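## Task

Take the yellow sponge off the desk and set it on top of the low shelf beneath the REPAIRS sign, without moving that shelf. At the finish every low shelf must be standing upright, and the robot must not have toppled or be left tilted.

## Robot and tools

ROBOT. A wheeled cart with a pan/tilt head camera and two arms, left_arm and right_arm, each with a gripper and a wrist camera. The cart spans x = -0.35 to 0.07 m and is 0.53 m wide (0.46 m above the 0.13 m-high wheels, front at x = 0.01). The arm pan axes sit at x = -0.060, y = +0.155 (left) and -0.155 (right); shoulders are 0.89 m up. Links: upper arm 0.116, forearm 0.135, hand 0.162 m. A fixed-jaw tip reaches about 0.44 m from its pan axis and no lower than 0.54 m off the floor. Loose objects may occasionally get nudged by outside forces.

FRAMES. Base frame: metres, origin on the floor between the drive wheels, x ahead, y to the left, z up; left_hand and right_hand are reported here as the fixed-jaw tip (a held object sits toward the swinging jaw). Hand axes: z along the fingers, y from swinging to fixed jaw. base_odometry is in the start-of-scene base frame, counts wheel rotation only (slip looks like travel, and bumps can turn the robot unseen), heading in rad, positive left, -3.142 to 3.142.

move. Arguments: base, joints, speeds, cameras, blocking. base is one object {x_m_s, turn_rad_s, for_s}: velocities, not positions, held for for_s seconds then stopped. x_m_s positive forward, 0.005 to 0.291 m/s in magnitude or 0; turn_rad_s positive left, 0.02 to 1.175 rad/s or 0; for_s 0.1 to 7.5 s. Omitted velocities are 0; no sideways motion. Acceleration is 0.5 m/s2 (turning 2 rad/s2), so short commands cover less; tiny (under ~5 mm or 0.02 rad) or near-top-speed commands may fall short; if |x|/0.291 + |turn|/1.175 exceeds 1 both are scaled down. Check base_odometry.
joints is a single object keyed by joint name, giving absolute angle targets in rad (not offsets). Ranges (± is done-tolerance): head_pan_rad -3.2..3.2 ±0.02 (0 ahead, positive left); head_tilt_rad -0.76..1.45 ±0.02 (0 level, positive down); for each arm prefix left_arm_ / right_arm_: shoulder_pan_rad -2.006..2.149 ±0.02, shoulder_lift_rad -1.836..1.772 ±0.1, elbow_flex_rad -1.773..1.58 ±0.07, wrist_flex_rad -1.799..1.772 ±0.03, wrist_roll_rad -2.816..2.978 ±0.02, gripper_rad -0.03..1.944 ±0.03.
speeds: per-joint top speed in rad/s for this action only, 0.08 to 4.71 (defaults: head 1.5, shoulder_pan 1.4, shoulder_lift and elbow_flex 2, wrist_flex 1.6, wrist_roll 1.3; no gripper entry). cameras: list of head_camera, left_wrist_camera, right_wrist_camera or all; [] for none; omitted means all only for an action-free call. blocking true/omitted returns after everything rests; false returns in about 0.5 s while motion continues. A new move overrides targets it names; if it omits base, a running base velocity winds down ("stopped"). Unknown keys make a call invalid; out-of-range values get it refused. An action-free move just reports state and images.

JOINT GEOMETRY. Pan: at 0 left_arm points left, right_arm right; positive is clockwise from above; straight ahead is +1.571 (left) and -1.571 (right). Bend: lift, elbow, wrist all 0 gives upper arm near vertical (0.24 rad outward), forearm and fingers level; positive bends down, and the three readings summed give how far the fingers tip below level. Pointing straight down (1.571) requires the forearm no more than 0.20 rad above level. Roll: -1.522 puts jaws across the arm's vertical plane with the fixed jaw on the left looking outward (hand body then sticks up ~0.08 m, preferred over furniture); 1.619 mirrors it; 0.049 closes in the plane. Gripper: tips meet near 0, ~0.075 m apart at 1, 0.106 m at 1.944; each jaw has its own offset up to 0.025 rad. Targets below contact squeeze; closing from wide open grips hardest; for thin items use -0.03. A firm grip reads "off_target"; "done" means empty or light.

STOWING. Scenes begin with arms folded beside the cart, jaws shut, width 0.65 m. Stowed pose: shoulder_pan -1.75 (left) / 1.75 (right), shoulder_lift 0.05, elbow_flex 1.35, wrist_flex -1.55, wrist_roll -1.52. Stow in two steps (wrists first, then the other three); unstow in the opposite order. Spinning in place needs a clear 0.44 m radius; turning or reversing close to furniture can snag and topple the robot.

OTHER TOOLS. wait {seconds 0..10, cameras} lets time pass and returns state, early if non-blocking moves finish. stop {cameras} brakes all running motions (statuses read "stopped"; they may keep pressing). zoom_image {camera, region [x0,y0,x1,y1] pixels from top-left, max 504x504} enlarges part of that camera's latest image. finished_scene {scene: current number} ends the scene irreversibly; the goal must hold unaided. After ending the first scene, make no further calls in that reply.

RESULTS. Each reply includes joint_positions, left_hand/right_hand, base_odometry, base_status, joint_status, motor temperatures (per arm: each joint in listed order, then gripper), scene_time, and a pictures line naming image order. Status words: done; moving; off_target (stopped short, maybe still pushing: load sag, obstruction or tripped motor); stopped; time_out (joint gave up after 14 s and holds); not_followed (a self-collision check refused the arm's targets, shown as "joint command not followed"); limit_stop_at_motor_heat. Base "done" only means the velocity was sent, e.g. "(sent for 0.7 of 1.2 s)". on_its_own lists uncommanded behaviour. A refused call or an unrequested stop cancels that reply's later move, wait and finished_scene calls. Time keeps passing while you think.

CAUTIONS. Loaded joints sag downward; compensate on the next move. Hand positions can be off by a few cm. A joint stuck >0.30 rad off target (jaws 0.09) for ~2 s trips, losing torque; reset by waiting for it to settle, then targeting 0.2 rad away from the bad target. To release a blocked push, set the target to the reading. Loads: ~0.4 kg per hand at full reach, 0.7 kg close in. Motors heat when holding, squeezing or straining; they cut out at 70 °C. Avoid speeds near 3 rad/s with an object held, arm-to-arm contact or pressing, pulling on things in front, hard hits, drops, and knocking shelves over or moving them.

Each tool is called as a command line: name --argument value for each argument, lists and objects as JSON in quotes; but a table of rows of numbers goes row by row, as --pt "numbers of a row", without its own name.

## Session

move --joints '{"head_pan_rad": 0, "head_tilt_rad": 0.4}' --cameras '["head_camera"]'

move --joints '{"head_pan_rad": -1.0}' --cameras '["head_camera"]'

move --joints '{"head_pan_rad": 1.0}' --cameras '["head_camera"]'

move --joints '{"head_pan_rad": 2.0}' --cameras '["head_camera"]'

move --joints '{"head_pan_rad": 3.0}' --cameras '["head_camera"]'

move --joints '{"head_pan_rad": -2.0}' --cameras '["head_camera"]'

Scene clock: 1.07 s.
Motor temperatures (°C): left_arm=[32 33 32 32 33 29] | right_arm=[30 28 26 27 31 27]
move: done
base_odometry: x=+0.000 y=+0.000 heading=+0.000
base_status: not commanded
joint_positions: head_pan_rad=+0.000 head_tilt_rad=+0.393 left_arm_shoulder_pan_rad=+0.000 left_arm_shoulder_lift_rad=-1.704 left_arm_elbow_flex_rad=+1.478 left_arm_wrist_flex_rad=+0.984 left_arm_wrist_roll_rad=-0.001 left_arm_gripper_rad=+0.000 right_arm_shoulder_pan_rad=+0.001 right_arm_shoulder_lift_rad=-1.670 right_arm_elbow_flex_rad=+1.496 right_arm_wrist_flex_rad=+1.032 right_arm_wrist_roll_rad=+0.000 right_arm_gripper_rad=+0.000
joint_status: all done
left_hand: x=-0.0600 y=+0.3116 z=+0.8261 quat_wxyz=(+0.395, -0.918, +0.023, +0.010) (m; base frame)
right_hand: x=-0.0602 y=-0.3015 z=+0.8125 quat_wxyz=(+0.008, +0.023, +0.937, -0.348) (m; base frame)
pictures: head_camera
Images, in order (width x height): head_camera 644x476.

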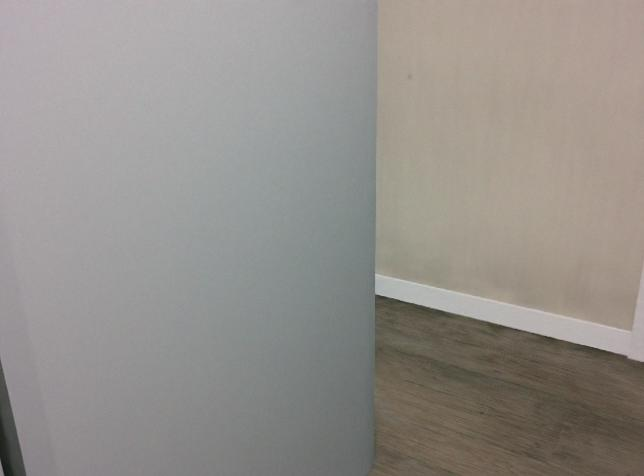

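Scene clock: 2.53 s.
move: done
base_odometry: x=+0.000 y=+0.000 heading=+0.000
base_status: not commanded
joint_positions: head_pan_rad=-0.991 head_tilt_rad=+0.393 left_arm_shoulder_pan_rad=+0.000 left_arm_shoulder_lift_rad=-1.704 left_arm_elbow_flex_rad=+1.478 left_arm_wrist_flex_rad=+0.984 left_arm_wrist_roll_rad=-0.001 left_arm_gripper_rad=+0.000 right_arm_shoulder_pan_rad=+0.001 right_arm_shoulder_lift_rad=-1.670 right_arm_elbow_flex_rad=+1.496 right_arm_wrist_flex_rad=+1.032 right_arm_wrist_roll_rad=+0.000 right_arm_gripper_rad=+0.000
joint_status: all done
left_hand: x=-0.0600 y=+0.3116 z=+0.8261 quat_wxyz=(+0.395, -0.918, +0.023, +0.010) (m; base frame)
right_hand: x=-0.0602 y=-0.3015 z=+0.8125 quat_wxyz=(+0.008, +0.023, +0.937, -0.348) (m; base frame)
pictures: head_camera
Images, in order (width x height): head_camera 644x476.

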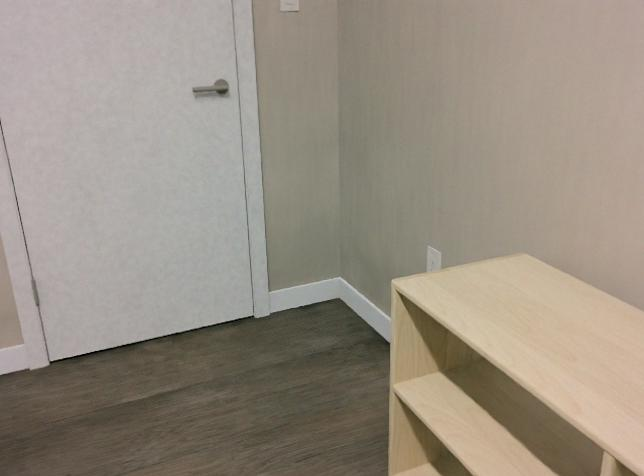

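Scene clock: 4.67 s.
move: done
base_odometry: x=+0.000 y=+0.000 heading=+0.000
base_status: not commanded
joint_positions: head_pan_rad=+0.989 head_tilt_rad=+0.393 left_arm_shoulder_pan_rad=+0.000 left_arm_shoulder_lift_rad=-1.704 left_arm_elbow_flex_rad=+1.478 left_arm_wrist_flex_rad=+0.984 left_arm_wrist_roll_rad=-0.001 left_arm_gripper_rad=+0.000 right_arm_shoulder_pan_rad=+0.001 right_arm_shoulder_lift_rad=-1.670 right_arm_elbow_flex_rad=+1.496 right_arm_wrist_flex_rad=+1.032 right_arm_wrist_roll_rad=+0.000 right_arm_gripper_rad=+0.000
joint_status: all done
left_hand: x=-0.0600 y=+0.3116 z=+0.8261 quat_wxyz=(+0.395, -0.918, +0.023, +0.010) (m; base frame)
right_hand: x=-0.0602 y=-0.3015 z=+0.8125 quat_wxyz=(+0.008, +0.023, +0.937, -0.348) (m; base frame)
pictures: head_camera
Images, in order (width x height): head_camera 644x476.

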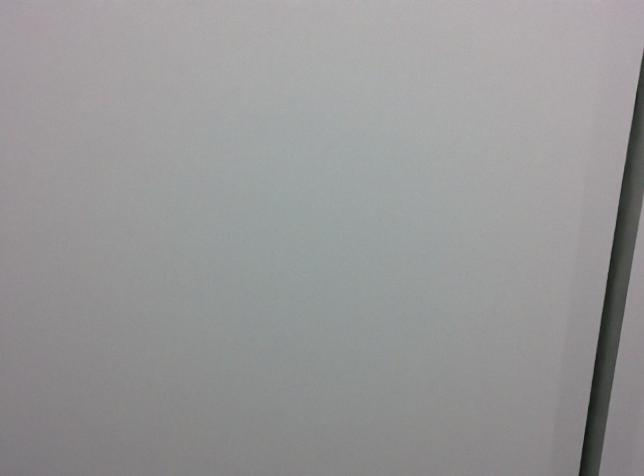

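Scene clock: 6.13 s.
move: done
base_odometry: x=+0.000 y=+0.000 heading=+0.000
base_status: not commanded
joint_positions: head_pan_rad=+1.989 head_tilt_rad=+0.393 left_arm_shoulder_pan_rad=+0.000 left_arm_shoulder_lift_rad=-1.704 left_arm_elbow_flex_rad=+1.478 left_arm_wrist_flex_rad=+0.984 left_arm_wrist_roll_rad=-0.001 left_arm_gripper_rad=+0.000 right_arm_shoulder_pan_rad=+0.001 right_arm_shoulder_lift_rad=-1.670 right_arm_elbow_flex_rad=+1.496 right_arm_wrist_flex_rad=+1.032 right_arm_wrist_roll_rad=+0.000 right_arm_gripper_rad=+0.000
joint_status: all done
left_hand: x=-0.0600 y=+0.3116 z=+0.8261 quat_wxyz=(+0.395, -0.918, +0.023, +0.010) (m; base frame)
right_hand: x=-0.0602 y=-0.3015 z=+0.8125 quat_wxyz=(+0.008, +0.023, +0.937, -0.348) (m; base frame)
pictures: head_camera
Images, in order (width x height): head_camera 644x476.

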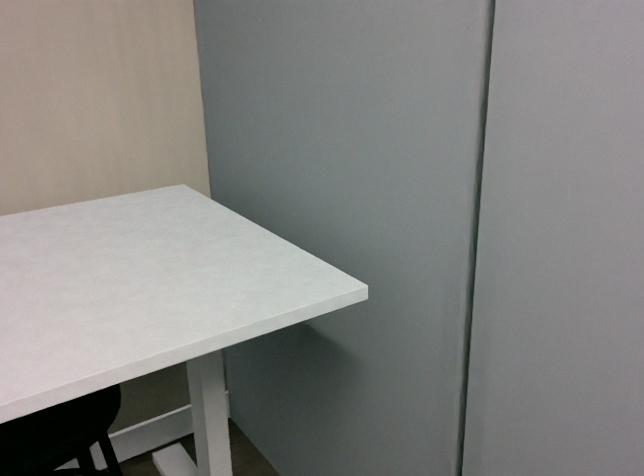

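Scene clock: 7.60 s.
move: done
base_odometry: x=+0.000 y=+0.000 heading=+0.000
base_status: not commanded
joint_positions: head_pan_rad=+2.990 head_tilt_rad=+0.393 left_arm_shoulder_pan_rad=+0.000 left_arm_shoulder_lift_rad=-1.704 left_arm_elbow_flex_rad=+1.478 left_arm_wrist_flex_rad=+0.984 left_arm_wrist_roll_rad=-0.001 left_arm_gripper_rad=+0.000 right_arm_shoulder_pan_rad=+0.001 right_arm_shoulder_lift_rad=-1.670 right_arm_elbow_flex_rad=+1.496 right_arm_wrist_flex_rad=+1.032 right_arm_wrist_roll_rad=+0.000 right_arm_gripper_rad=+0.000
joint_status: all done
left_hand: x=-0.0600 y=+0.3116 z=+0.8261 quat_wxyz=(+0.395, -0.918, +0.023, +0.010) (m; base frame)
right_hand: x=-0.0602 y=-0.3015 z=+0.8125 quat_wxyz=(+0.008, +0.023, +0.937, -0.348) (m; base frame)
pictures: head_camera
Images, in order (width x height): head_camera 644x476.

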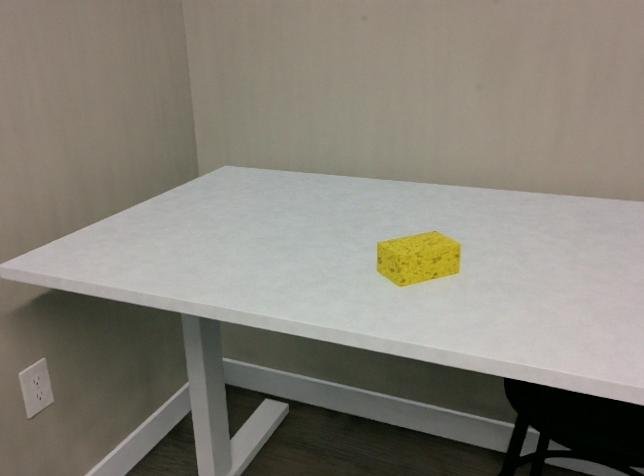

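Scene clock: 11.73 s.
move: done
base_odometry: x=+0.000 y=+0.000 heading=+0.000
base_status: not commanded
joint_positions: head_pan_rad=-1.991 head_tilt_rad=+0.393 left_arm_shoulder_pan_rad=+0.000 left_arm_shoulder_lift_rad=-1.704 left_arm_elbow_flex_rad=+1.478 left_arm_wrist_flex_rad=+0.984 left_arm_wrist_roll_rad=-0.001 left_arm_gripper_rad=+0.000 right_arm_shoulder_pan_rad=+0.001 right_arm_shoulder_lift_rad=-1.670 right_arm_elbow_flex_rad=+1.496 right_arm_wrist_flex_rad=+1.032 right_arm_wrist_roll_rad=+0.000 right_arm_gripper_rad=+0.000
joint_status: all done
left_hand: x=-0.0600 y=+0.3116 z=+0.8261 quat_wxyz=(+0.395, -0.918, +0.023, +0.010) (m; base frame)
right_hand: x=-0.0602 y=-0.3015 z=+0.8125 quat_wxyz=(+0.008, +0.023, +0.937, -0.348) (m; base frame)
pictures: head_camera
Images, in order (width x height): head_camera 644x476.

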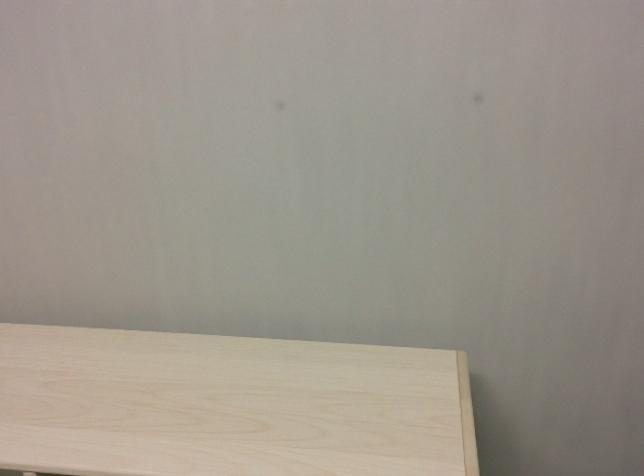

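move --joints '{"head_pan_rad": -1.9, "head_tilt_rad": -0.2}' --cameras '["head_camera"]'

move --base '{"turn_rad_s": 0.8, "for_s": 3.86}' --joints '{"head_pan_rad": -0.3, "head_tilt_rad": 0.5}' --cameras '["head_camera"]'

Scene clock: 73.77 s.
move: done
base_odometry: x=+0.000 y=+0.000 heading=+0.000
base_status: not commanded
joint_positions: head_pan_rad=-1.911 head_tilt_rad=-0.190 left_arm_shoulder_pan_rad=+0.000 left_arm_shoulder_lift_rad=-1.704 left_arm_elbow_flex_rad=+1.478 left_arm_wrist_flex_rad=+0.984 left_arm_wrist_roll_rad=-0.001 left_arm_gripper_rad=+0.000 right_arm_shoulder_pan_rad=+0.001 right_arm_shoulder_lift_rad=-1.670 right_arm_elbow_flex_rad=+1.496 right_arm_wrist_flex_rad=+1.032 right_arm_wrist_roll_rad=+0.000 right_arm_gripper_rad=+0.000
joint_status: all done
left_hand: x=-0.0600 y=+0.3116 z=+0.8261 quat_wxyz=(+0.395, -0.918, +0.023, +0.010) (m; base frame)
right_hand: x=-0.0602 y=-0.3015 z=+0.8125 quat_wxyz=(+0.008, +0.023, +0.937, -0.348) (m; base frame)
pictures: head_camera
Images, in order (width x height): head_camera 644x476.

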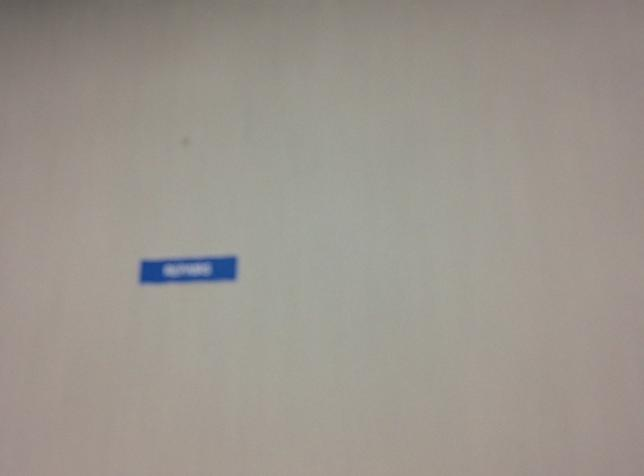

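Scene clock: 78.43 s.
move: done
base_odometry: x=-0.001 y=+0.000 heading=+3.093
base_status: done (sent for 3.87 of 3.87 s)
joint_positions: head_pan_rad=-0.311 head_tilt_rad=+0.493 left_arm_shoulder_pan_rad=-0.004 left_arm_shoulder_lift_rad=-1.704 left_arm_elbow_flex_rad=+1.478 left_arm_wrist_flex_rad=+0.984 left_arm_wrist_roll_rad=-0.001 left_arm_gripper_rad=+0.000 right_arm_shoulder_pan_rad=+0.000 right_arm_shoulder_lift_rad=-1.670 right_arm_elbow_flex_rad=+1.496 right_arm_wrist_flex_rad=+1.032 right_arm_wrist_roll_rad=+0.000 right_arm_gripper_rad=+0.000
joint_status: all done
left_hand: x=-0.0607 y=+0.3116 z=+0.8261 quat_wxyz=(+0.395, -0.918, +0.021, +0.011) (m; base frame)
right_hand: x=-0.0600 y=-0.3015 z=+0.8125 quat_wxyz=(+0.009, +0.023, +0.937, -0.348) (m; base frame)
pictures: head_camera
Images, in order (width x height): head_camera 644x476.

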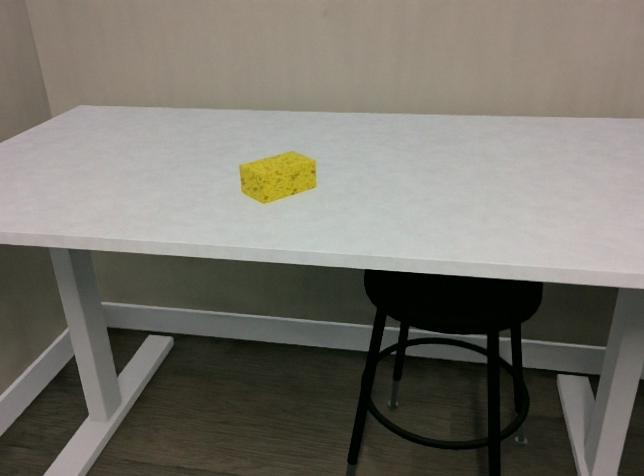

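move --base '{"x_m_s": 0.25, "for_s": 1.91}'

move --base '{"turn_rad_s": -0.5, "for_s": 1.02}' --joints '{"head_pan_rad": 0, "head_tilt_rad": 0.7}' --cameras '["head_camera"]'

Scene clock: 93.43 s.
move: done
base_odometry: x=-0.476 y=+0.022 heading=+3.091
base_status: done (sent for 1.9 of 1.9 s)
joint_positions: head_pan_rad=-0.311 head_tilt_rad=+0.493 left_arm_shoulder_pan_rad=-0.003 left_arm_shoulder_lift_rad=-1.704 left_arm_elbow_flex_rad=+1.478 left_arm_wrist_flex_rad=+0.984 left_arm_wrist_roll_rad=-0.001 left_arm_gripper_rad=+0.000 right_arm_shoulder_pan_rad=+0.003 right_arm_shoulder_lift_rad=-1.670 right_arm_elbow_flex_rad=+1.496 right_arm_wrist_flex_rad=+1.032 right_arm_wrist_roll_rad=+0.000 right_arm_gripper_rad=+0.000
joint_status: not commanded
left_hand: x=-0.0604 y=+0.3116 z=+0.8261 quat_wxyz=(+0.395, -0.918, +0.021, +0.010) (m; base frame)
right_hand: x=-0.0604 y=-0.3015 z=+0.8125 quat_wxyz=(+0.008, +0.024, +0.937, -0.348) (m; base frame)
pictures: none

Scene clock: 95.10 s.
move: done
base_odometry: x=-0.475 y=+0.022 heading=+2.577
base_status: done (sent for 1.03 of 1.03 s)
joint_positions: head_pan_rad=-0.011 head_tilt_rad=+0.693 left_arm_shoulder_pan_rad=+0.003 left_arm_shoulder_lift_rad=-1.704 left_arm_elbow_flex_rad=+1.478 left_arm_wrist_flex_rad=+0.984 left_arm_wrist_roll_rad=-0.001 left_arm_gripper_rad=+0.000 right_arm_shoulder_pan_rad=+0.003 right_arm_shoulder_lift_rad=-1.670 right_arm_elbow_flex_rad=+1.496 right_arm_wrist_flex_rad=+1.032 right_arm_wrist_roll_rad=+0.000 right_arm_gripper_rad=+0.000
joint_status: all done
left_hand: x=-0.0595 y=+0.3116 z=+0.8261 quat_wxyz=(+0.395, -0.918, +0.024, +0.009) (m; base frame)
right_hand: x=-0.0604 y=-0.3015 z=+0.8125 quat_wxyz=(+0.008, +0.024, +0.937, -0.348) (m; base frame)
pictures: head_camera
Images, in order (width x height): head_camera 644x476.

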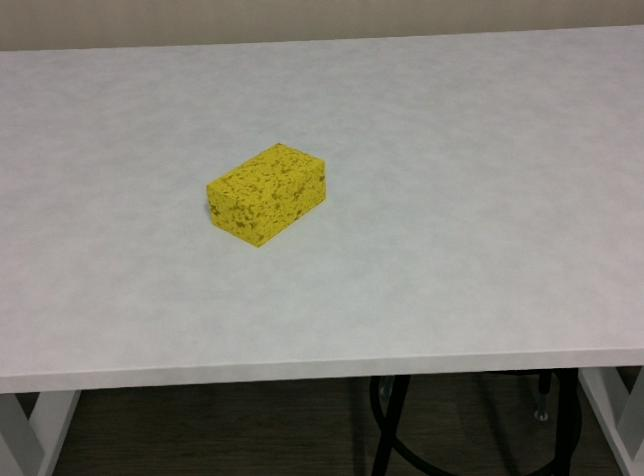

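move --base '{"turn_rad_s": 0.4, "for_s": 0.5}' --joints '{"left_arm_shoulder_lift_rad": -0.02, "left_arm_elbow_flex_rad": -0.447, "left_arm_wrist_flex_rad": 1.167, "left_arm_wrist_roll_rad": -1.522, "left_arm_gripper_rad": 1.944}'

move --joints '{"left_arm_shoulder_pan_rad": 2.02, "head_tilt_rad": 0.8, "head_pan_rad": 0}'

move --base '{"x_m_s": 0.2, "for_s": 1.1}' --cameras '["head_camera", "left_wrist_camera"]'

Scene clock: 123.93 s.
move: done
base_odometry: x=-0.475 y=+0.022 heading=+2.777
base_status: done (sent for 0.5 of 0.5 s)
joint_positions: head_pan_rad=-0.011 head_tilt_rad=+0.693 left_arm_shoulder_pan_rad=-0.004 left_arm_shoulder_lift_rad=-0.018 left_arm_elbow_flex_rad=-0.412 left_arm_wrist_flex_rad=+1.165 left_arm_wrist_roll_rad=-1.518 left_arm_gripper_rad=+1.927 right_arm_shoulder_pan_rad=+0.001 right_arm_shoulder_lift_rad=-1.670 right_arm_elbow_flex_rad=+1.496 right_arm_wrist_flex_rad=+1.032 right_arm_wrist_roll_rad=+0.000 right_arm_gripper_rad=+0.000
joint_status: all done
left_hand: x=-0.0690 y=+0.4507 z=+0.9602 quat_wxyz=(+0.287, -0.649, +0.643, +0.287) (m; base frame)
right_hand: x=-0.0602 y=-0.3015 z=+0.8125 quat_wxyz=(+0.008, +0.023, +0.937, -0.348) (m; base frame)
pictures: none

Scene clock: 126.13 s.
move: done
base_odometry: x=-0.475 y=+0.022 heading=+2.777
base_status: not commanded
joint_positions: head_pan_rad=-0.011 head_tilt_rad=+0.794 left_arm_shoulder_pan_rad=+2.013 left_arm_shoulder_lift_rad=-0.018 left_arm_elbow_flex_rad=-0.412 left_arm_wrist_flex_rad=+1.165 left_arm_wrist_roll_rad=-1.521 left_arm_gripper_rad=+1.927 right_arm_shoulder_pan_rad=+0.001 right_arm_shoulder_lift_rad=-1.670 right_arm_elbow_flex_rad=+1.496 right_arm_wrist_flex_rad=+1.032 right_arm_wrist_roll_rad=+0.000 right_arm_gripper_rad=+0.000
joint_status: all done
left_hand: x=+0.2107 y=+0.0355 z=+0.9602 quat_wxyz=(+0.396, +0.200, +0.892, -0.089) (m; base frame)
right_hand: x=-0.0602 y=-0.3015 z=+0.8125 quat_wxyz=(+0.008, +0.023, +0.937, -0.348) (m; base frame)
pictures: none

Scene clock: 128.23 s.
move: done
base_odometry: x=-0.681 y=+0.102 heading=+2.774
base_status: done (sent for 1.1 of 1.1 s)
joint_positions: head_pan_rad=-0.011 head_tilt_rad=+0.794 left_arm_shoulder_pan_rad=+2.013 left_arm_shoulder_lift_rad=-0.018 left_arm_elbow_flex_rad=-0.412 left_arm_wrist_flex_rad=+1.165 left_arm_wrist_roll_rad=-1.521 left_arm_gripper_rad=+1.927 right_arm_shoulder_pan_rad=+0.000 right_arm_shoulder_lift_rad=-1.670 right_arm_elbow_flex_rad=+1.496 right_arm_wrist_flex_rad=+1.032 right_arm_wrist_roll_rad=+0.000 right_arm_gripper_rad=+0.000
joint_status: not commanded
left_hand: x=+0.2107 y=+0.0355 z=+0.9602 quat_wxyz=(+0.396, +0.200, +0.892, -0.089) (m; base frame)
right_hand: x=-0.0600 y=-0.3015 z=+0.8125 quat_wxyz=(+0.009, +0.023, +0.937, -0.348) (m; base frame)
pictures: head_camera, left_wrist_camera
Images, in order (width x height): head_camera 644x476, left_wrist_camera 644x476.

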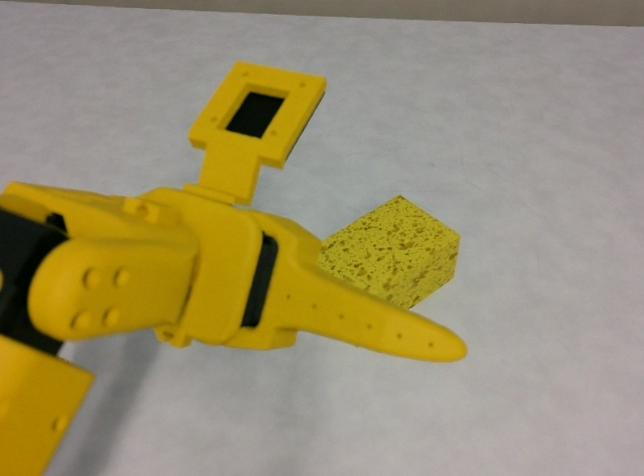

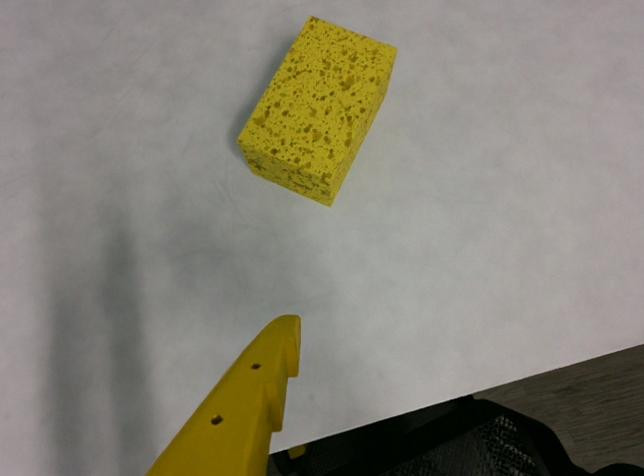

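move --base '{"turn_rad_s": 0.2, "for_s": 0.6}' --joints '{"left_arm_shoulder_pan_rad": 2.08, "left_arm_shoulder_lift_rad": 0.339, "left_arm_elbow_flex_rad": -0.42, "left_arm_wrist_flex_rad": 0.65}' --cameras '["head_camera", "left_wrist_camera"]'

Scene clock: 138.97 s.
move: done
base_odometry: x=-0.681 y=+0.102 heading=+2.896
base_status: done (sent for 0.6 of 0.6 s)
joint_positions: head_pan_rad=-0.011 head_tilt_rad=+0.794 left_arm_shoulder_pan_rad=+2.074 left_arm_shoulder_lift_rad=+0.350 left_arm_elbow_flex_rad=-0.412 left_arm_wrist_flex_rad=+0.663 left_arm_wrist_roll_rad=-1.522 left_arm_gripper_rad=+1.927 right_arm_shoulder_pan_rad=+0.001 right_arm_shoulder_lift_rad=-1.670 right_arm_elbow_flex_rad=+1.496 right_arm_wrist_flex_rad=+1.032 right_arm_wrist_roll_rad=+0.000 right_arm_gripper_rad=+0.000
joint_status: all done
left_hand: x=+0.2607 y=-0.0128 z=+0.9126 quat_wxyz=(+0.451, +0.220, +0.857, -0.116) (m; base frame)
right_hand: x=-0.0602 y=-0.3015 z=+0.8125 quat_wxyz=(+0.008, +0.023, +0.937, -0.348) (m; base frame)
pictures: head_camera, left_wrist_camera
Images, in order (width x height): head_camera 644x476, left_wrist_camera 644x476.

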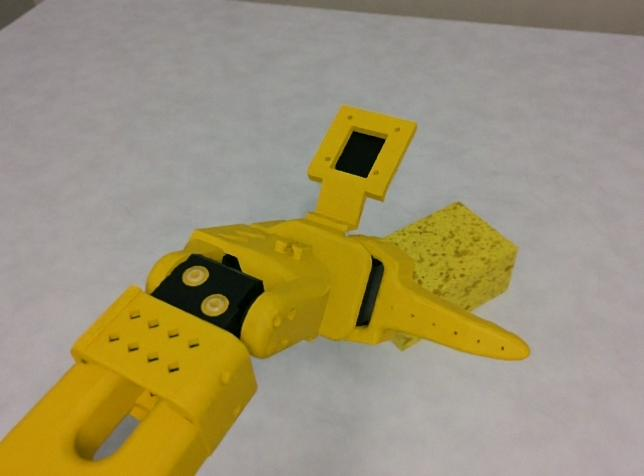

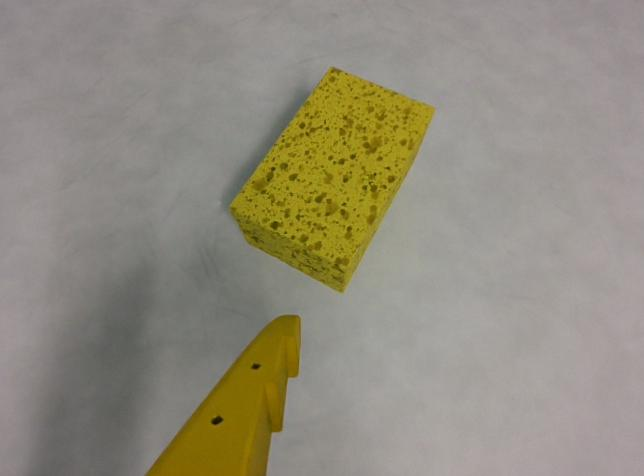

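move --joints '{"left_arm_shoulder_pan_rad": 1.97}'

move --joints '{"left_arm_shoulder_lift_rad": 0.78, "left_arm_elbow_flex_rad": -1.0, "left_arm_wrist_flex_rad": 0.7}' --speeds '{"left_arm_shoulder_lift_rad": 0.5, "left_arm_elbow_flex_rad": 0.6, "left_arm_wrist_flex_rad": 0.4}' --cameras '["head_camera", "left_wrist_camera"]'

Scene clock: 172.43 s.
move: done
base_odometry: x=-0.681 y=+0.102 heading=+2.896
base_status: not commanded
joint_positions: head_pan_rad=-0.011 head_tilt_rad=+0.794 left_arm_shoulder_pan_rad=+1.976 left_arm_shoulder_lift_rad=+0.350 left_arm_elbow_flex_rad=-0.412 left_arm_wrist_flex_rad=+0.663 left_arm_wrist_roll_rad=-1.526 left_arm_gripper_rad=+1.927 right_arm_shoulder_pan_rad=+0.003 right_arm_shoulder_lift_rad=-1.670 right_arm_elbow_flex_rad=+1.496 right_arm_wrist_flex_rad=+1.032 right_arm_wrist_roll_rad=+0.000 right_arm_gripper_rad=+0.000
joint_status: all done
left_hand: x=+0.2757 y=+0.0195 z=+0.9127 quat_wxyz=(+0.457, +0.179, +0.866, -0.093) (m; base frame)
right_hand: x=-0.0604 y=-0.3015 z=+0.8125 quat_wxyz=(+0.008, +0.024, +0.937, -0.348) (m; base frame)
pictures: none

Scene clock: 174.00 s.
move: done
base_odometry: x=-0.681 y=+0.102 heading=+2.896
base_status: not commanded
joint_positions: head_pan_rad=-0.011 head_tilt_rad=+0.794 left_arm_shoulder_pan_rad=+1.976 left_arm_shoulder_lift_rad=+0.797 left_arm_elbow_flex_rad=-0.963 left_arm_wrist_flex_rad=+0.698 left_arm_wrist_roll_rad=-1.526 left_arm_gripper_rad=+1.927 right_arm_shoulder_pan_rad=+0.003 right_arm_shoulder_lift_rad=-1.670 right_arm_elbow_flex_rad=+1.496 right_arm_wrist_flex_rad=+1.032 right_arm_wrist_roll_rad=+0.000 right_arm_gripper_rad=+0.000
joint_status: all done
left_hand: x=+0.3115 y=+0.0041 z=+0.8985 quat_wxyz=(+0.486, +0.176, +0.850, -0.099) (m; base frame)
right_hand: x=-0.0604 y=-0.3015 z=+0.8125 quat_wxyz=(+0.008, +0.024, +0.937, -0.348) (m; base frame)
pictures: head_camera, left_wrist_camera
Images, in order (width x height): head_camera 644x476, left_wrist_camera 644x476.

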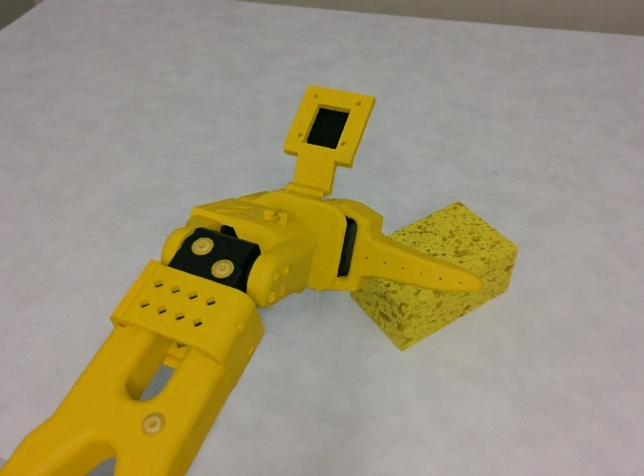

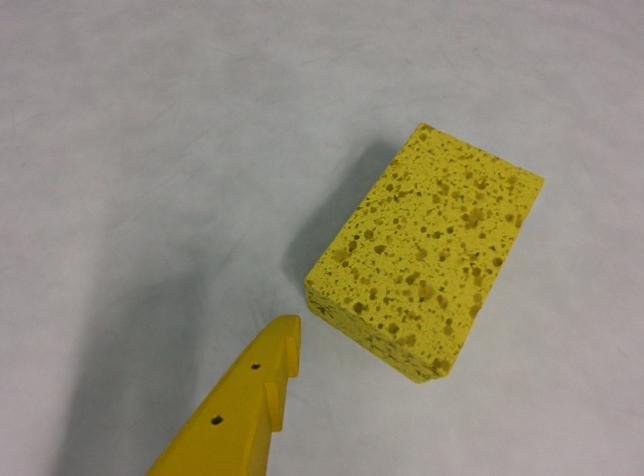

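move --joints '{"left_arm_shoulder_pan_rad": 1.95, "left_arm_shoulder_lift_rad": 0.87, "left_arm_elbow_flex_rad": -1.03, "left_arm_wrist_flex_rad": 0.74}' --speeds '{"left_arm_shoulder_lift_rad": 0.3, "left_arm_elbow_flex_rad": 0.3, "left_arm_wrist_flex_rad": 0.3}' --cameras '["left_wrist_camera"]'

move --joints '{"left_arm_gripper_rad": 0.7}' --cameras '["left_wrist_camera"]'

Scene clock: 182.70 s.
move: done
base_odometry: x=-0.681 y=+0.102 heading=+2.896
base_status: not commanded
joint_positions: head_pan_rad=-0.011 head_tilt_rad=+0.794 left_arm_shoulder_pan_rad=+1.954 left_arm_shoulder_lift_rad=+0.886 left_arm_elbow_flex_rad=-0.992 left_arm_wrist_flex_rad=+0.738 left_arm_wrist_roll_rad=-1.526 left_arm_gripper_rad=+1.927 right_arm_shoulder_pan_rad=+0.003 right_arm_shoulder_lift_rad=-1.670 right_arm_elbow_flex_rad=+1.496 right_arm_wrist_flex_rad=+1.032 right_arm_wrist_roll_rad=+0.000 right_arm_gripper_rad=+0.000
joint_status: all done
left_hand: x=+0.3122 y=+0.0131 z=+0.8680 quat_wxyz=(+0.444, +0.172, +0.875, -0.085) (m; base frame)
right_hand: x=-0.0604 y=-0.3015 z=+0.8125 quat_wxyz=(+0.008, +0.024, +0.937, -0.348) (m; base frame)
pictures: left_wrist_camera
Images, in order (width x height): left_wrist_camera 644x476.

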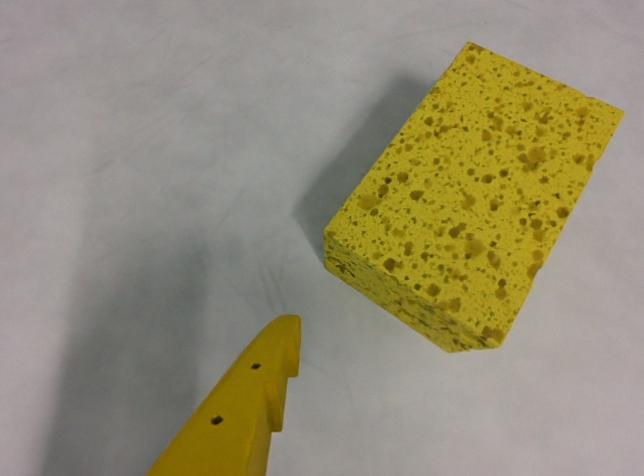

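Scene clock: 183.83 s.
move: done
base_odometry: x=-0.681 y=+0.102 heading=+2.896
base_status: not commanded
joint_positions: head_pan_rad=-0.011 head_tilt_rad=+0.794 left_arm_shoulder_pan_rad=+1.954 left_arm_shoulder_lift_rad=+0.886 left_arm_elbow_flex_rad=-0.992 left_arm_wrist_flex_rad=+0.738 left_arm_wrist_roll_rad=-1.526 left_arm_gripper_rad=+0.706 right_arm_shoulder_pan_rad=+0.003 right_arm_shoulder_lift_rad=-1.670 right_arm_elbow_flex_rad=+1.496 right_arm_wrist_flex_rad=+1.032 right_arm_wrist_roll_rad=+0.000 right_arm_gripper_rad=+0.000
joint_status: all done
left_hand: x=+0.3122 y=+0.0131 z=+0.8680 quat_wxyz=(+0.444, +0.172, +0.875, -0.085) (m; base frame)
right_hand: x=-0.0604 y=-0.3015 z=+0.8125 quat_wxyz=(+0.008, +0.024, +0.937, -0.348) (m; base frame)
pictures: left_wrist_camera
Images, in order (width x height): left_wrist_camera 644x476.

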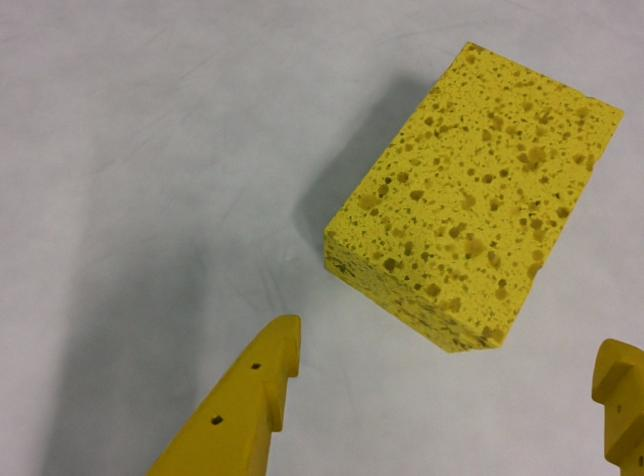

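move --joints '{"head_tilt_rad": 1.35, "head_pan_rad": -0.4, "left_arm_gripper_rad": 1.944}' --cameras '["head_camera", "right_wrist_camera"]'

Scene clock: 191.60 s.
move: done
base_odometry: x=-0.681 y=+0.102 heading=+2.896
base_status: not commanded
joint_positions: head_pan_rad=-0.391 head_tilt_rad=+1.344 left_arm_shoulder_pan_rad=+1.954 left_arm_shoulder_lift_rad=+0.886 left_arm_elbow_flex_rad=-0.992 left_arm_wrist_flex_rad=+0.738 left_arm_wrist_roll_rad=-1.526 left_arm_gripper_rad=+1.927 right_arm_shoulder_pan_rad=+0.003 right_arm_shoulder_lift_rad=-1.670 right_arm_elbow_flex_rad=+1.496 right_arm_wrist_flex_rad=+1.032 right_arm_wrist_roll_rad=+0.000 right_arm_gripper_rad=+0.000
joint_status: all done
left_hand: x=+0.3122 y=+0.0131 z=+0.8680 quat_wxyz=(+0.444, +0.172, +0.875, -0.085) (m; base frame)
right_hand: x=-0.0604 y=-0.3015 z=+0.8125 quat_wxyz=(+0.008, +0.024, +0.937, -0.348) (m; base frame)
pictures: head_camera, right_wrist_camera
Images, in order (width x height): head_camera 644x476, right_wrist_camera 644x476.

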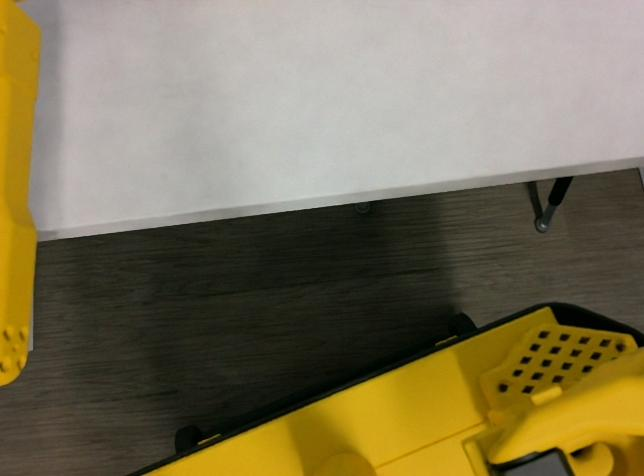

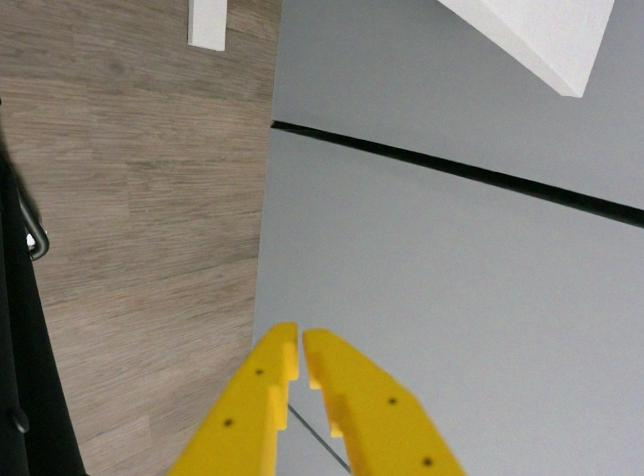

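move --base '{"x_m_s": 0.1, "for_s": 0.75}' --joints '{"left_arm_shoulder_pan_rad": 2.02}' --cameras '["left_wrist_camera"]'

Scene clock: 200.17 s.
move: done
base_odometry: x=-0.756 y=+0.120 heading=+2.899
base_status: done (sent for 0.77 of 0.77 s)
joint_positions: head_pan_rad=-0.391 head_tilt_rad=+1.344 left_arm_shoulder_pan_rad=+2.022 left_arm_shoulder_lift_rad=+0.886 left_arm_elbow_flex_rad=-0.992 left_arm_wrist_flex_rad=+0.738 left_arm_wrist_roll_rad=-1.526 left_arm_gripper_rad=+1.927 right_arm_shoulder_pan_rad=+0.003 right_arm_shoulder_lift_rad=-1.670 right_arm_elbow_flex_rad=+1.496 right_arm_wrist_flex_rad=+1.032 right_arm_wrist_roll_rad=+0.000 right_arm_gripper_rad=+0.000
joint_status: all done
left_hand: x=+0.3018 y=-0.0117 z=+0.8680 quat_wxyz=(+0.441, +0.201, +0.869, -0.100) (m; base frame)
right_hand: x=-0.0604 y=-0.3015 z=+0.8125 quat_wxyz=(+0.008, +0.024, +0.937, -0.348) (m; base frame)
pictures: left_wrist_camera
Images, in order (width x height): left_wrist_camera 644x476.

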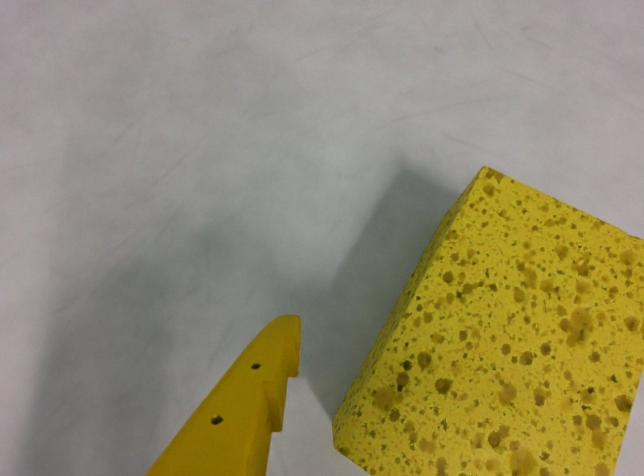

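move --joints '{"left_arm_gripper_rad": 0.45}' --cameras '["left_wrist_camera"]'

Scene clock: 205.07 s.
move: done
base_odometry: x=-0.756 y=+0.120 heading=+2.899
base_status: not commanded
joint_positions: head_pan_rad=-0.391 head_tilt_rad=+1.344 left_arm_shoulder_pan_rad=+2.022 left_arm_shoulder_lift_rad=+0.886 left_arm_elbow_flex_rad=-0.992 left_arm_wrist_flex_rad=+0.738 left_arm_wrist_roll_rad=-1.526 left_arm_gripper_rad=+0.456 right_arm_shoulder_pan_rad=+0.003 right_arm_shoulder_lift_rad=-1.670 right_arm_elbow_flex_rad=+1.496 right_arm_wrist_flex_rad=+1.032 right_arm_wrist_roll_rad=+0.000 right_arm_gripper_rad=+0.000
joint_status: all done
left_hand: x=+0.3018 y=-0.0117 z=+0.8680 quat_wxyz=(+0.441, +0.201, +0.869, -0.100) (m; base frame)
right_hand: x=-0.0604 y=-0.3015 z=+0.8125 quat_wxyz=(+0.008, +0.024, +0.937, -0.348) (m; base frame)
pictures: left_wrist_camera
Images, in order (width x height): left_wrist_camera 644x476.

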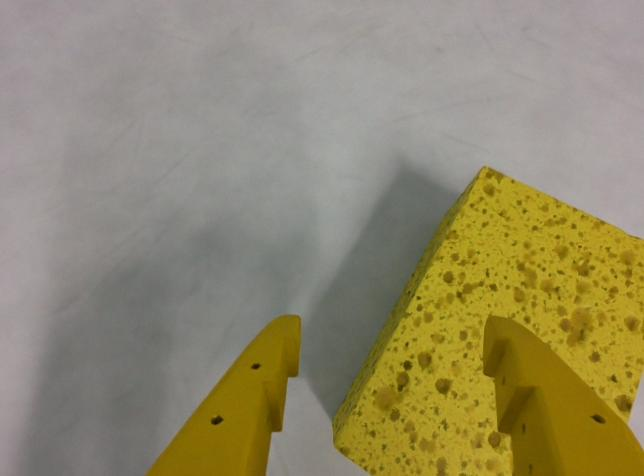

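move --joints '{"left_arm_gripper_rad": 1.944}'

move --joints '{"left_arm_shoulder_lift_rad": 0.75, "left_arm_elbow_flex_rad": -0.58, "left_arm_wrist_flex_rad": 0.44}' --speeds '{"left_arm_shoulder_lift_rad": 0.13, "left_arm_elbow_flex_rad": 0.4, "left_arm_wrist_flex_rad": 0.29}' --cameras '["left_wrist_camera"]'

Scene clock: 219.80 s.
move: done
base_odometry: x=-0.756 y=+0.120 heading=+2.899
base_status: not commanded
joint_positions: head_pan_rad=-0.391 head_tilt_rad=+1.344 left_arm_shoulder_pan_rad=+2.022 left_arm_shoulder_lift_rad=+0.886 left_arm_elbow_flex_rad=-0.992 left_arm_wrist_flex_rad=+0.738 left_arm_wrist_roll_rad=-1.526 left_arm_gripper_rad=+1.927 right_arm_shoulder_pan_rad=+0.003 right_arm_shoulder_lift_rad=-1.670 right_arm_elbow_flex_rad=+1.496 right_arm_wrist_flex_rad=+1.032 right_arm_wrist_roll_rad=+0.000 right_arm_gripper_rad=+0.000
joint_status: all done
left_hand: x=+0.3018 y=-0.0117 z=+0.8680 quat_wxyz=(+0.441, +0.201, +0.869, -0.100) (m; base frame)
right_hand: x=-0.0604 y=-0.3015 z=+0.8125 quat_wxyz=(+0.008, +0.024, +0.937, -0.348) (m; base frame)
pictures: none

Scene clock: 221.37 s.
move: done
base_odometry: x=-0.756 y=+0.120 heading=+2.899
base_status: not commanded
joint_positions: head_pan_rad=-0.391 head_tilt_rad=+1.344 left_arm_shoulder_pan_rad=+2.022 left_arm_shoulder_lift_rad=+0.824 left_arm_elbow_flex_rad=-0.576 left_arm_wrist_flex_rad=+0.453 left_arm_wrist_roll_rad=-1.526 left_arm_gripper_rad=+1.927 right_arm_shoulder_pan_rad=+0.003 right_arm_shoulder_lift_rad=-1.670 right_arm_elbow_flex_rad=+1.496 right_arm_wrist_flex_rad=+1.032 right_arm_wrist_roll_rad=+0.000 right_arm_gripper_rad=+0.000
joint_status: all done
left_hand: x=+0.2913 y=-0.0066 z=+0.8181 quat_wxyz=(+0.411, +0.204, +0.884, -0.094) (m; base frame)
right_hand: x=-0.0604 y=-0.3015 z=+0.8125 quat_wxyz=(+0.008, +0.024, +0.937, -0.348) (m; base frame)
pictures: left_wrist_camera
Images, in order (width x height): left_wrist_camera 644x476.

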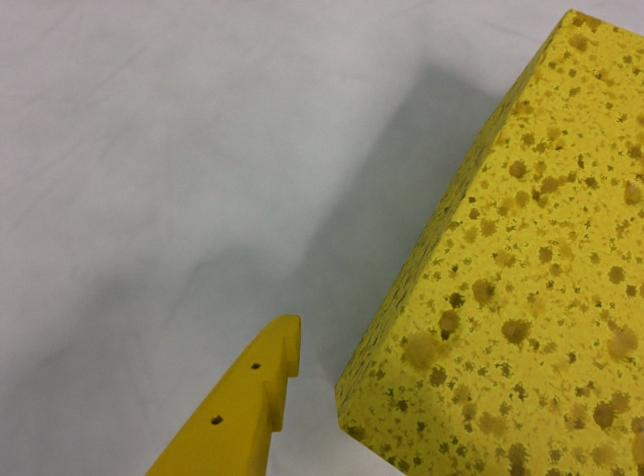

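move --joints '{"left_arm_gripper_rad": 0.5}' --cameras '["left_wrist_camera"]'

Scene clock: 226.93 s.
move: done
base_odometry: x=-0.756 y=+0.120 heading=+2.899
base_status: not commanded
joint_positions: head_pan_rad=-0.391 head_tilt_rad=+1.344 left_arm_shoulder_pan_rad=+2.023 left_arm_shoulder_lift_rad=+0.814 left_arm_elbow_flex_rad=-0.576 left_arm_wrist_flex_rad=+0.450 left_arm_wrist_roll_rad=-1.518 left_arm_gripper_rad=+0.508 right_arm_shoulder_pan_rad=+0.003 right_arm_shoulder_lift_rad=-1.670 right_arm_elbow_flex_rad=+1.496 right_arm_wrist_flex_rad=+1.032 right_arm_wrist_roll_rad=+0.000 right_arm_gripper_rad=+0.000
joint_status: all done
left_hand: x=+0.2920 y=-0.0076 z=+0.8223 quat_wxyz=(+0.416, +0.201, +0.881, -0.097) (m; base frame)
right_hand: x=-0.0604 y=-0.3015 z=+0.8125 quat_wxyz=(+0.008, +0.024, +0.937, -0.348) (m; base frame)
pictures: left_wrist_camera
Images, in order (width x height): left_wrist_camera 644x476.

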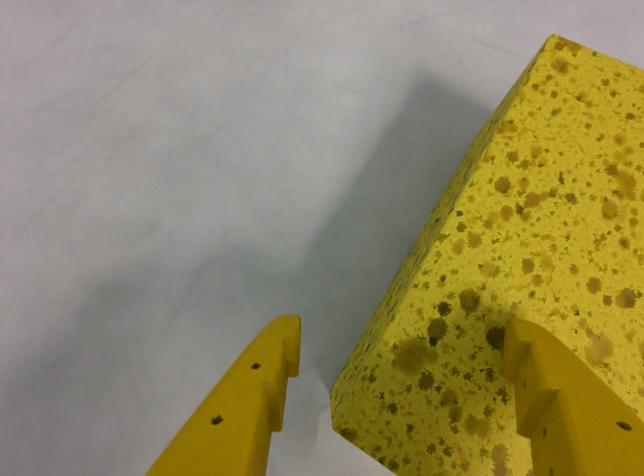

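move --joints '{"left_arm_gripper_rad": 1.944}'

move --joints '{"left_arm_shoulder_pan_rad": 2.14}' --speeds '{"left_arm_shoulder_pan_rad": 0.2}' --cameras '["left_wrist_camera"]'

Scene clock: 247.40 s.
move: done
base_odometry: x=-0.756 y=+0.120 heading=+2.899
base_status: not commanded
joint_positions: head_pan_rad=-0.391 head_tilt_rad=+1.344 left_arm_shoulder_pan_rad=+2.017 left_arm_shoulder_lift_rad=+0.814 left_arm_elbow_flex_rad=-0.576 left_arm_wrist_flex_rad=+0.450 left_arm_wrist_roll_rad=-1.518 left_arm_gripper_rad=+1.927 right_arm_shoulder_pan_rad=+0.003 right_arm_shoulder_lift_rad=-1.670 right_arm_elbow_flex_rad=+1.496 right_arm_wrist_flex_rad=+1.032 right_arm_wrist_roll_rad=+0.000 right_arm_gripper_rad=+0.000
joint_status: all done
left_hand: x=+0.2930 y=-0.0055 z=+0.8223 quat_wxyz=(+0.417, +0.198, +0.882, -0.096) (m; base frame)
right_hand: x=-0.0604 y=-0.3015 z=+0.8125 quat_wxyz=(+0.008, +0.024, +0.937, -0.348) (m; base frame)
pictures: none

Scene clock: 248.47 s.
move: done
base_odometry: x=-0.756 y=+0.120 heading=+2.899
base_status: not commanded
joint_positions: head_pan_rad=-0.391 head_tilt_rad=+1.344 left_arm_shoulder_pan_rad=+2.131 left_arm_shoulder_lift_rad=+0.814 left_arm_elbow_flex_rad=-0.576 left_arm_wrist_flex_rad=+0.450 left_arm_wrist_roll_rad=-1.518 left_arm_gripper_rad=+1.927 right_arm_shoulder_pan_rad=+0.003 right_arm_shoulder_lift_rad=-1.670 right_arm_elbow_flex_rad=+1.496 right_arm_wrist_flex_rad=+1.032 right_arm_wrist_roll_rad=+0.000 right_arm_gripper_rad=+0.000
joint_status: all done
left_hand: x=+0.2726 y=-0.0444 z=+0.8223 quat_wxyz=(+0.411, +0.248, +0.869, -0.119) (m; base frame)
right_hand: x=-0.0604 y=-0.3015 z=+0.8125 quat_wxyz=(+0.008, +0.024, +0.937, -0.348) (m; base frame)
pictures: left_wrist_camera
Images, in order (width x height): left_wrist_camera 644x476.

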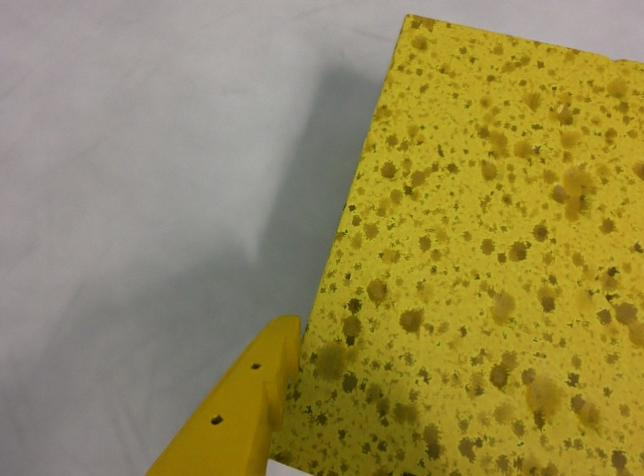

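move --base '{"turn_rad_s": -0.15, "for_s": 0.6}' --cameras '["left_wrist_camera"]'

Scene clock: 254.30 s.
move: done
base_odometry: x=-0.756 y=+0.120 heading=+2.809
base_status: done (sent for 0.6 of 0.6 s)
joint_positions: head_pan_rad=-0.391 head_tilt_rad=+1.344 left_arm_shoulder_pan_rad=+2.131 left_arm_shoulder_lift_rad=+0.814 left_arm_elbow_flex_rad=-0.576 left_arm_wrist_flex_rad=+0.450 left_arm_wrist_roll_rad=-1.518 left_arm_gripper_rad=+1.927 right_arm_shoulder_pan_rad=+0.004 right_arm_shoulder_lift_rad=-1.670 right_arm_elbow_flex_rad=+1.496 right_arm_wrist_flex_rad=+1.032 right_arm_wrist_roll_rad=+0.000 right_arm_gripper_rad=+0.000
joint_status: not commanded
left_hand: x=+0.2726 y=-0.0444 z=+0.8223 quat_wxyz=(+0.411, +0.248, +0.869, -0.119) (m; base frame)
right_hand: x=-0.0606 y=-0.3015 z=+0.8125 quat_wxyz=(+0.008, +0.025, +0.937, -0.348) (m; base frame)
pictures: left_wrist_camera
Images, in order (width x height): left_wrist_camera 644x476.

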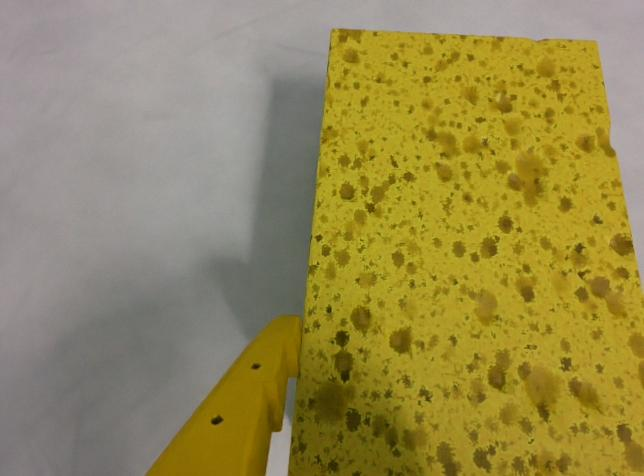

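move --joints '{"left_arm_gripper_rad": 0.45}' --cameras '["left_wrist_camera"]'

Scene clock: 259.00 s.
move: done
base_odometry: x=-0.756 y=+0.120 heading=+2.809
base_status: not commanded
joint_positions: head_pan_rad=-0.391 head_tilt_rad=+1.344 left_arm_shoulder_pan_rad=+2.132 left_arm_shoulder_lift_rad=+0.812 left_arm_elbow_flex_rad=-0.576 left_arm_wrist_flex_rad=+0.448 left_arm_wrist_roll_rad=-1.518 left_arm_gripper_rad=+0.457 right_arm_shoulder_pan_rad=+0.004 right_arm_shoulder_lift_rad=-1.670 right_arm_elbow_flex_rad=+1.496 right_arm_wrist_flex_rad=+1.032 right_arm_wrist_roll_rad=+0.000 right_arm_gripper_rad=+0.000
joint_status: all done
left_hand: x=+0.2725 y=-0.0451 z=+0.8230 quat_wxyz=(+0.412, +0.248, +0.868, -0.120) (m; base frame)
right_hand: x=-0.0606 y=-0.3015 z=+0.8125 quat_wxyz=(+0.008, +0.025, +0.937, -0.348) (m; base frame)
pictures: left_wrist_camera
Images, in order (width x height): left_wrist_camera 644x476.

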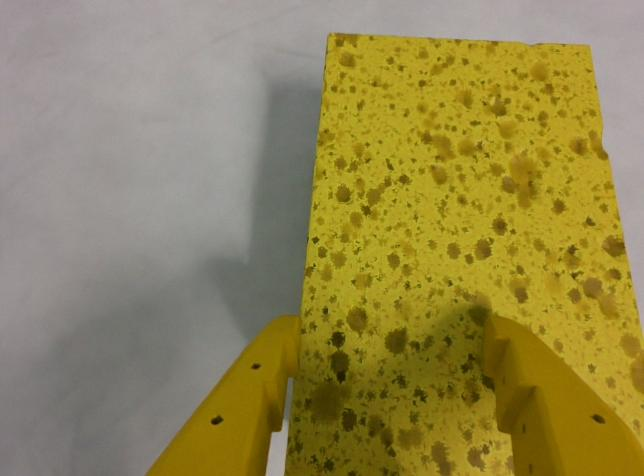

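move --joints '{"left_arm_gripper_rad": 1.25}' --cameras '["left_wrist_camera"]'

move --joints '{"left_arm_shoulder_lift_rad": 0.89, "left_arm_wrist_flex_rad": 0.35}' --speeds '{"left_arm_shoulder_lift_rad": 0.2, "left_arm_wrist_flex_rad": 0.2}' --cameras '["left_wrist_camera"]'

Scene clock: 268.60 s.
move: done
base_odometry: x=-0.756 y=+0.120 heading=+2.809
base_status: not commanded
joint_positions: head_pan_rad=-0.391 head_tilt_rad=+1.344 left_arm_shoulder_pan_rad=+2.132 left_arm_shoulder_lift_rad=+0.812 left_arm_elbow_flex_rad=-0.576 left_arm_wrist_flex_rad=+0.448 left_arm_wrist_roll_rad=-1.518 left_arm_gripper_rad=+1.243 right_arm_shoulder_pan_rad=+0.004 right_arm_shoulder_lift_rad=-1.670 right_arm_elbow_flex_rad=+1.496 right_arm_wrist_flex_rad=+1.032 right_arm_wrist_roll_rad=+0.000 right_arm_gripper_rad=+0.000
joint_status: all done
left_hand: x=+0.2725 y=-0.0451 z=+0.8230 quat_wxyz=(+0.412, +0.248, +0.868, -0.120) (m; base frame)
right_hand: x=-0.0606 y=-0.3015 z=+0.8125 quat_wxyz=(+0.008, +0.025, +0.937, -0.348) (m; base frame)
pictures: left_wrist_camera
Images, in order (width x height): left_wrist_camera 644x476.

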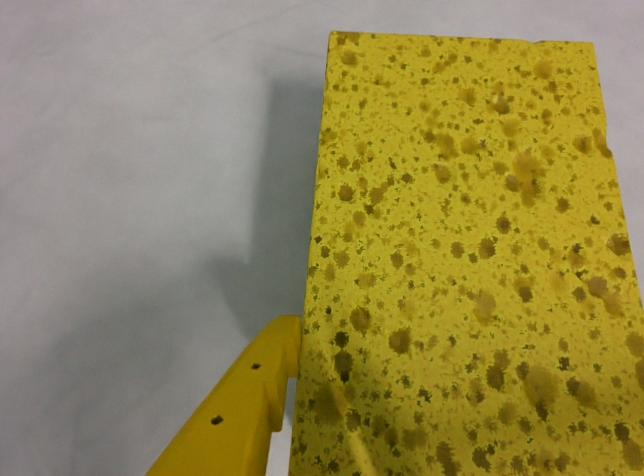

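Scene clock: 269.77 s.
move: done
base_odometry: x=-0.756 y=+0.120 heading=+2.809
base_status: not commanded
joint_positions: head_pan_rad=-0.391 head_tilt_rad=+1.344 left_arm_shoulder_pan_rad=+2.132 left_arm_shoulder_lift_rad=+0.906 left_arm_elbow_flex_rad=-0.576 left_arm_wrist_flex_rad=+0.364 left_arm_wrist_roll_rad=-1.518 left_arm_gripper_rad=+1.243 right_arm_shoulder_pan_rad=+0.004 right_arm_shoulder_lift_rad=-1.670 right_arm_elbow_flex_rad=+1.496 right_arm_wrist_flex_rad=+1.032 right_arm_wrist_roll_rad=+0.000 right_arm_gripper_rad=+0.000
joint_status: all done
left_hand: x=+0.2733 y=-0.0456 z=+0.7999 quat_wxyz=(+0.408, +0.249, +0.870, -0.119) (m; base frame)
right_hand: x=-0.0606 y=-0.3015 z=+0.8125 quat_wxyz=(+0.008, +0.025, +0.937, -0.348) (m; base frame)
pictures: left_wrist_camera
Images, in order (width x height): left_wrist_camera 644x476.

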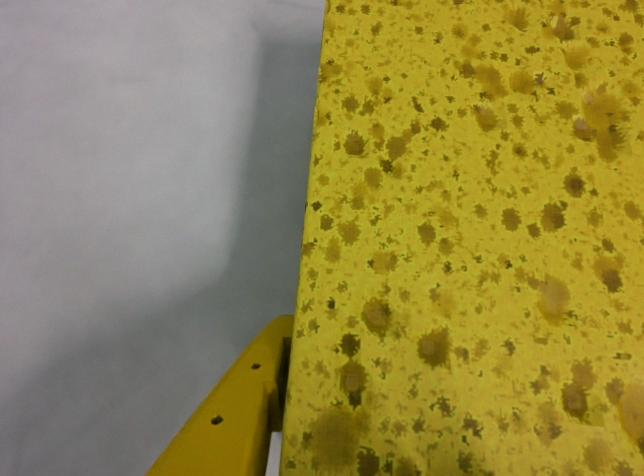

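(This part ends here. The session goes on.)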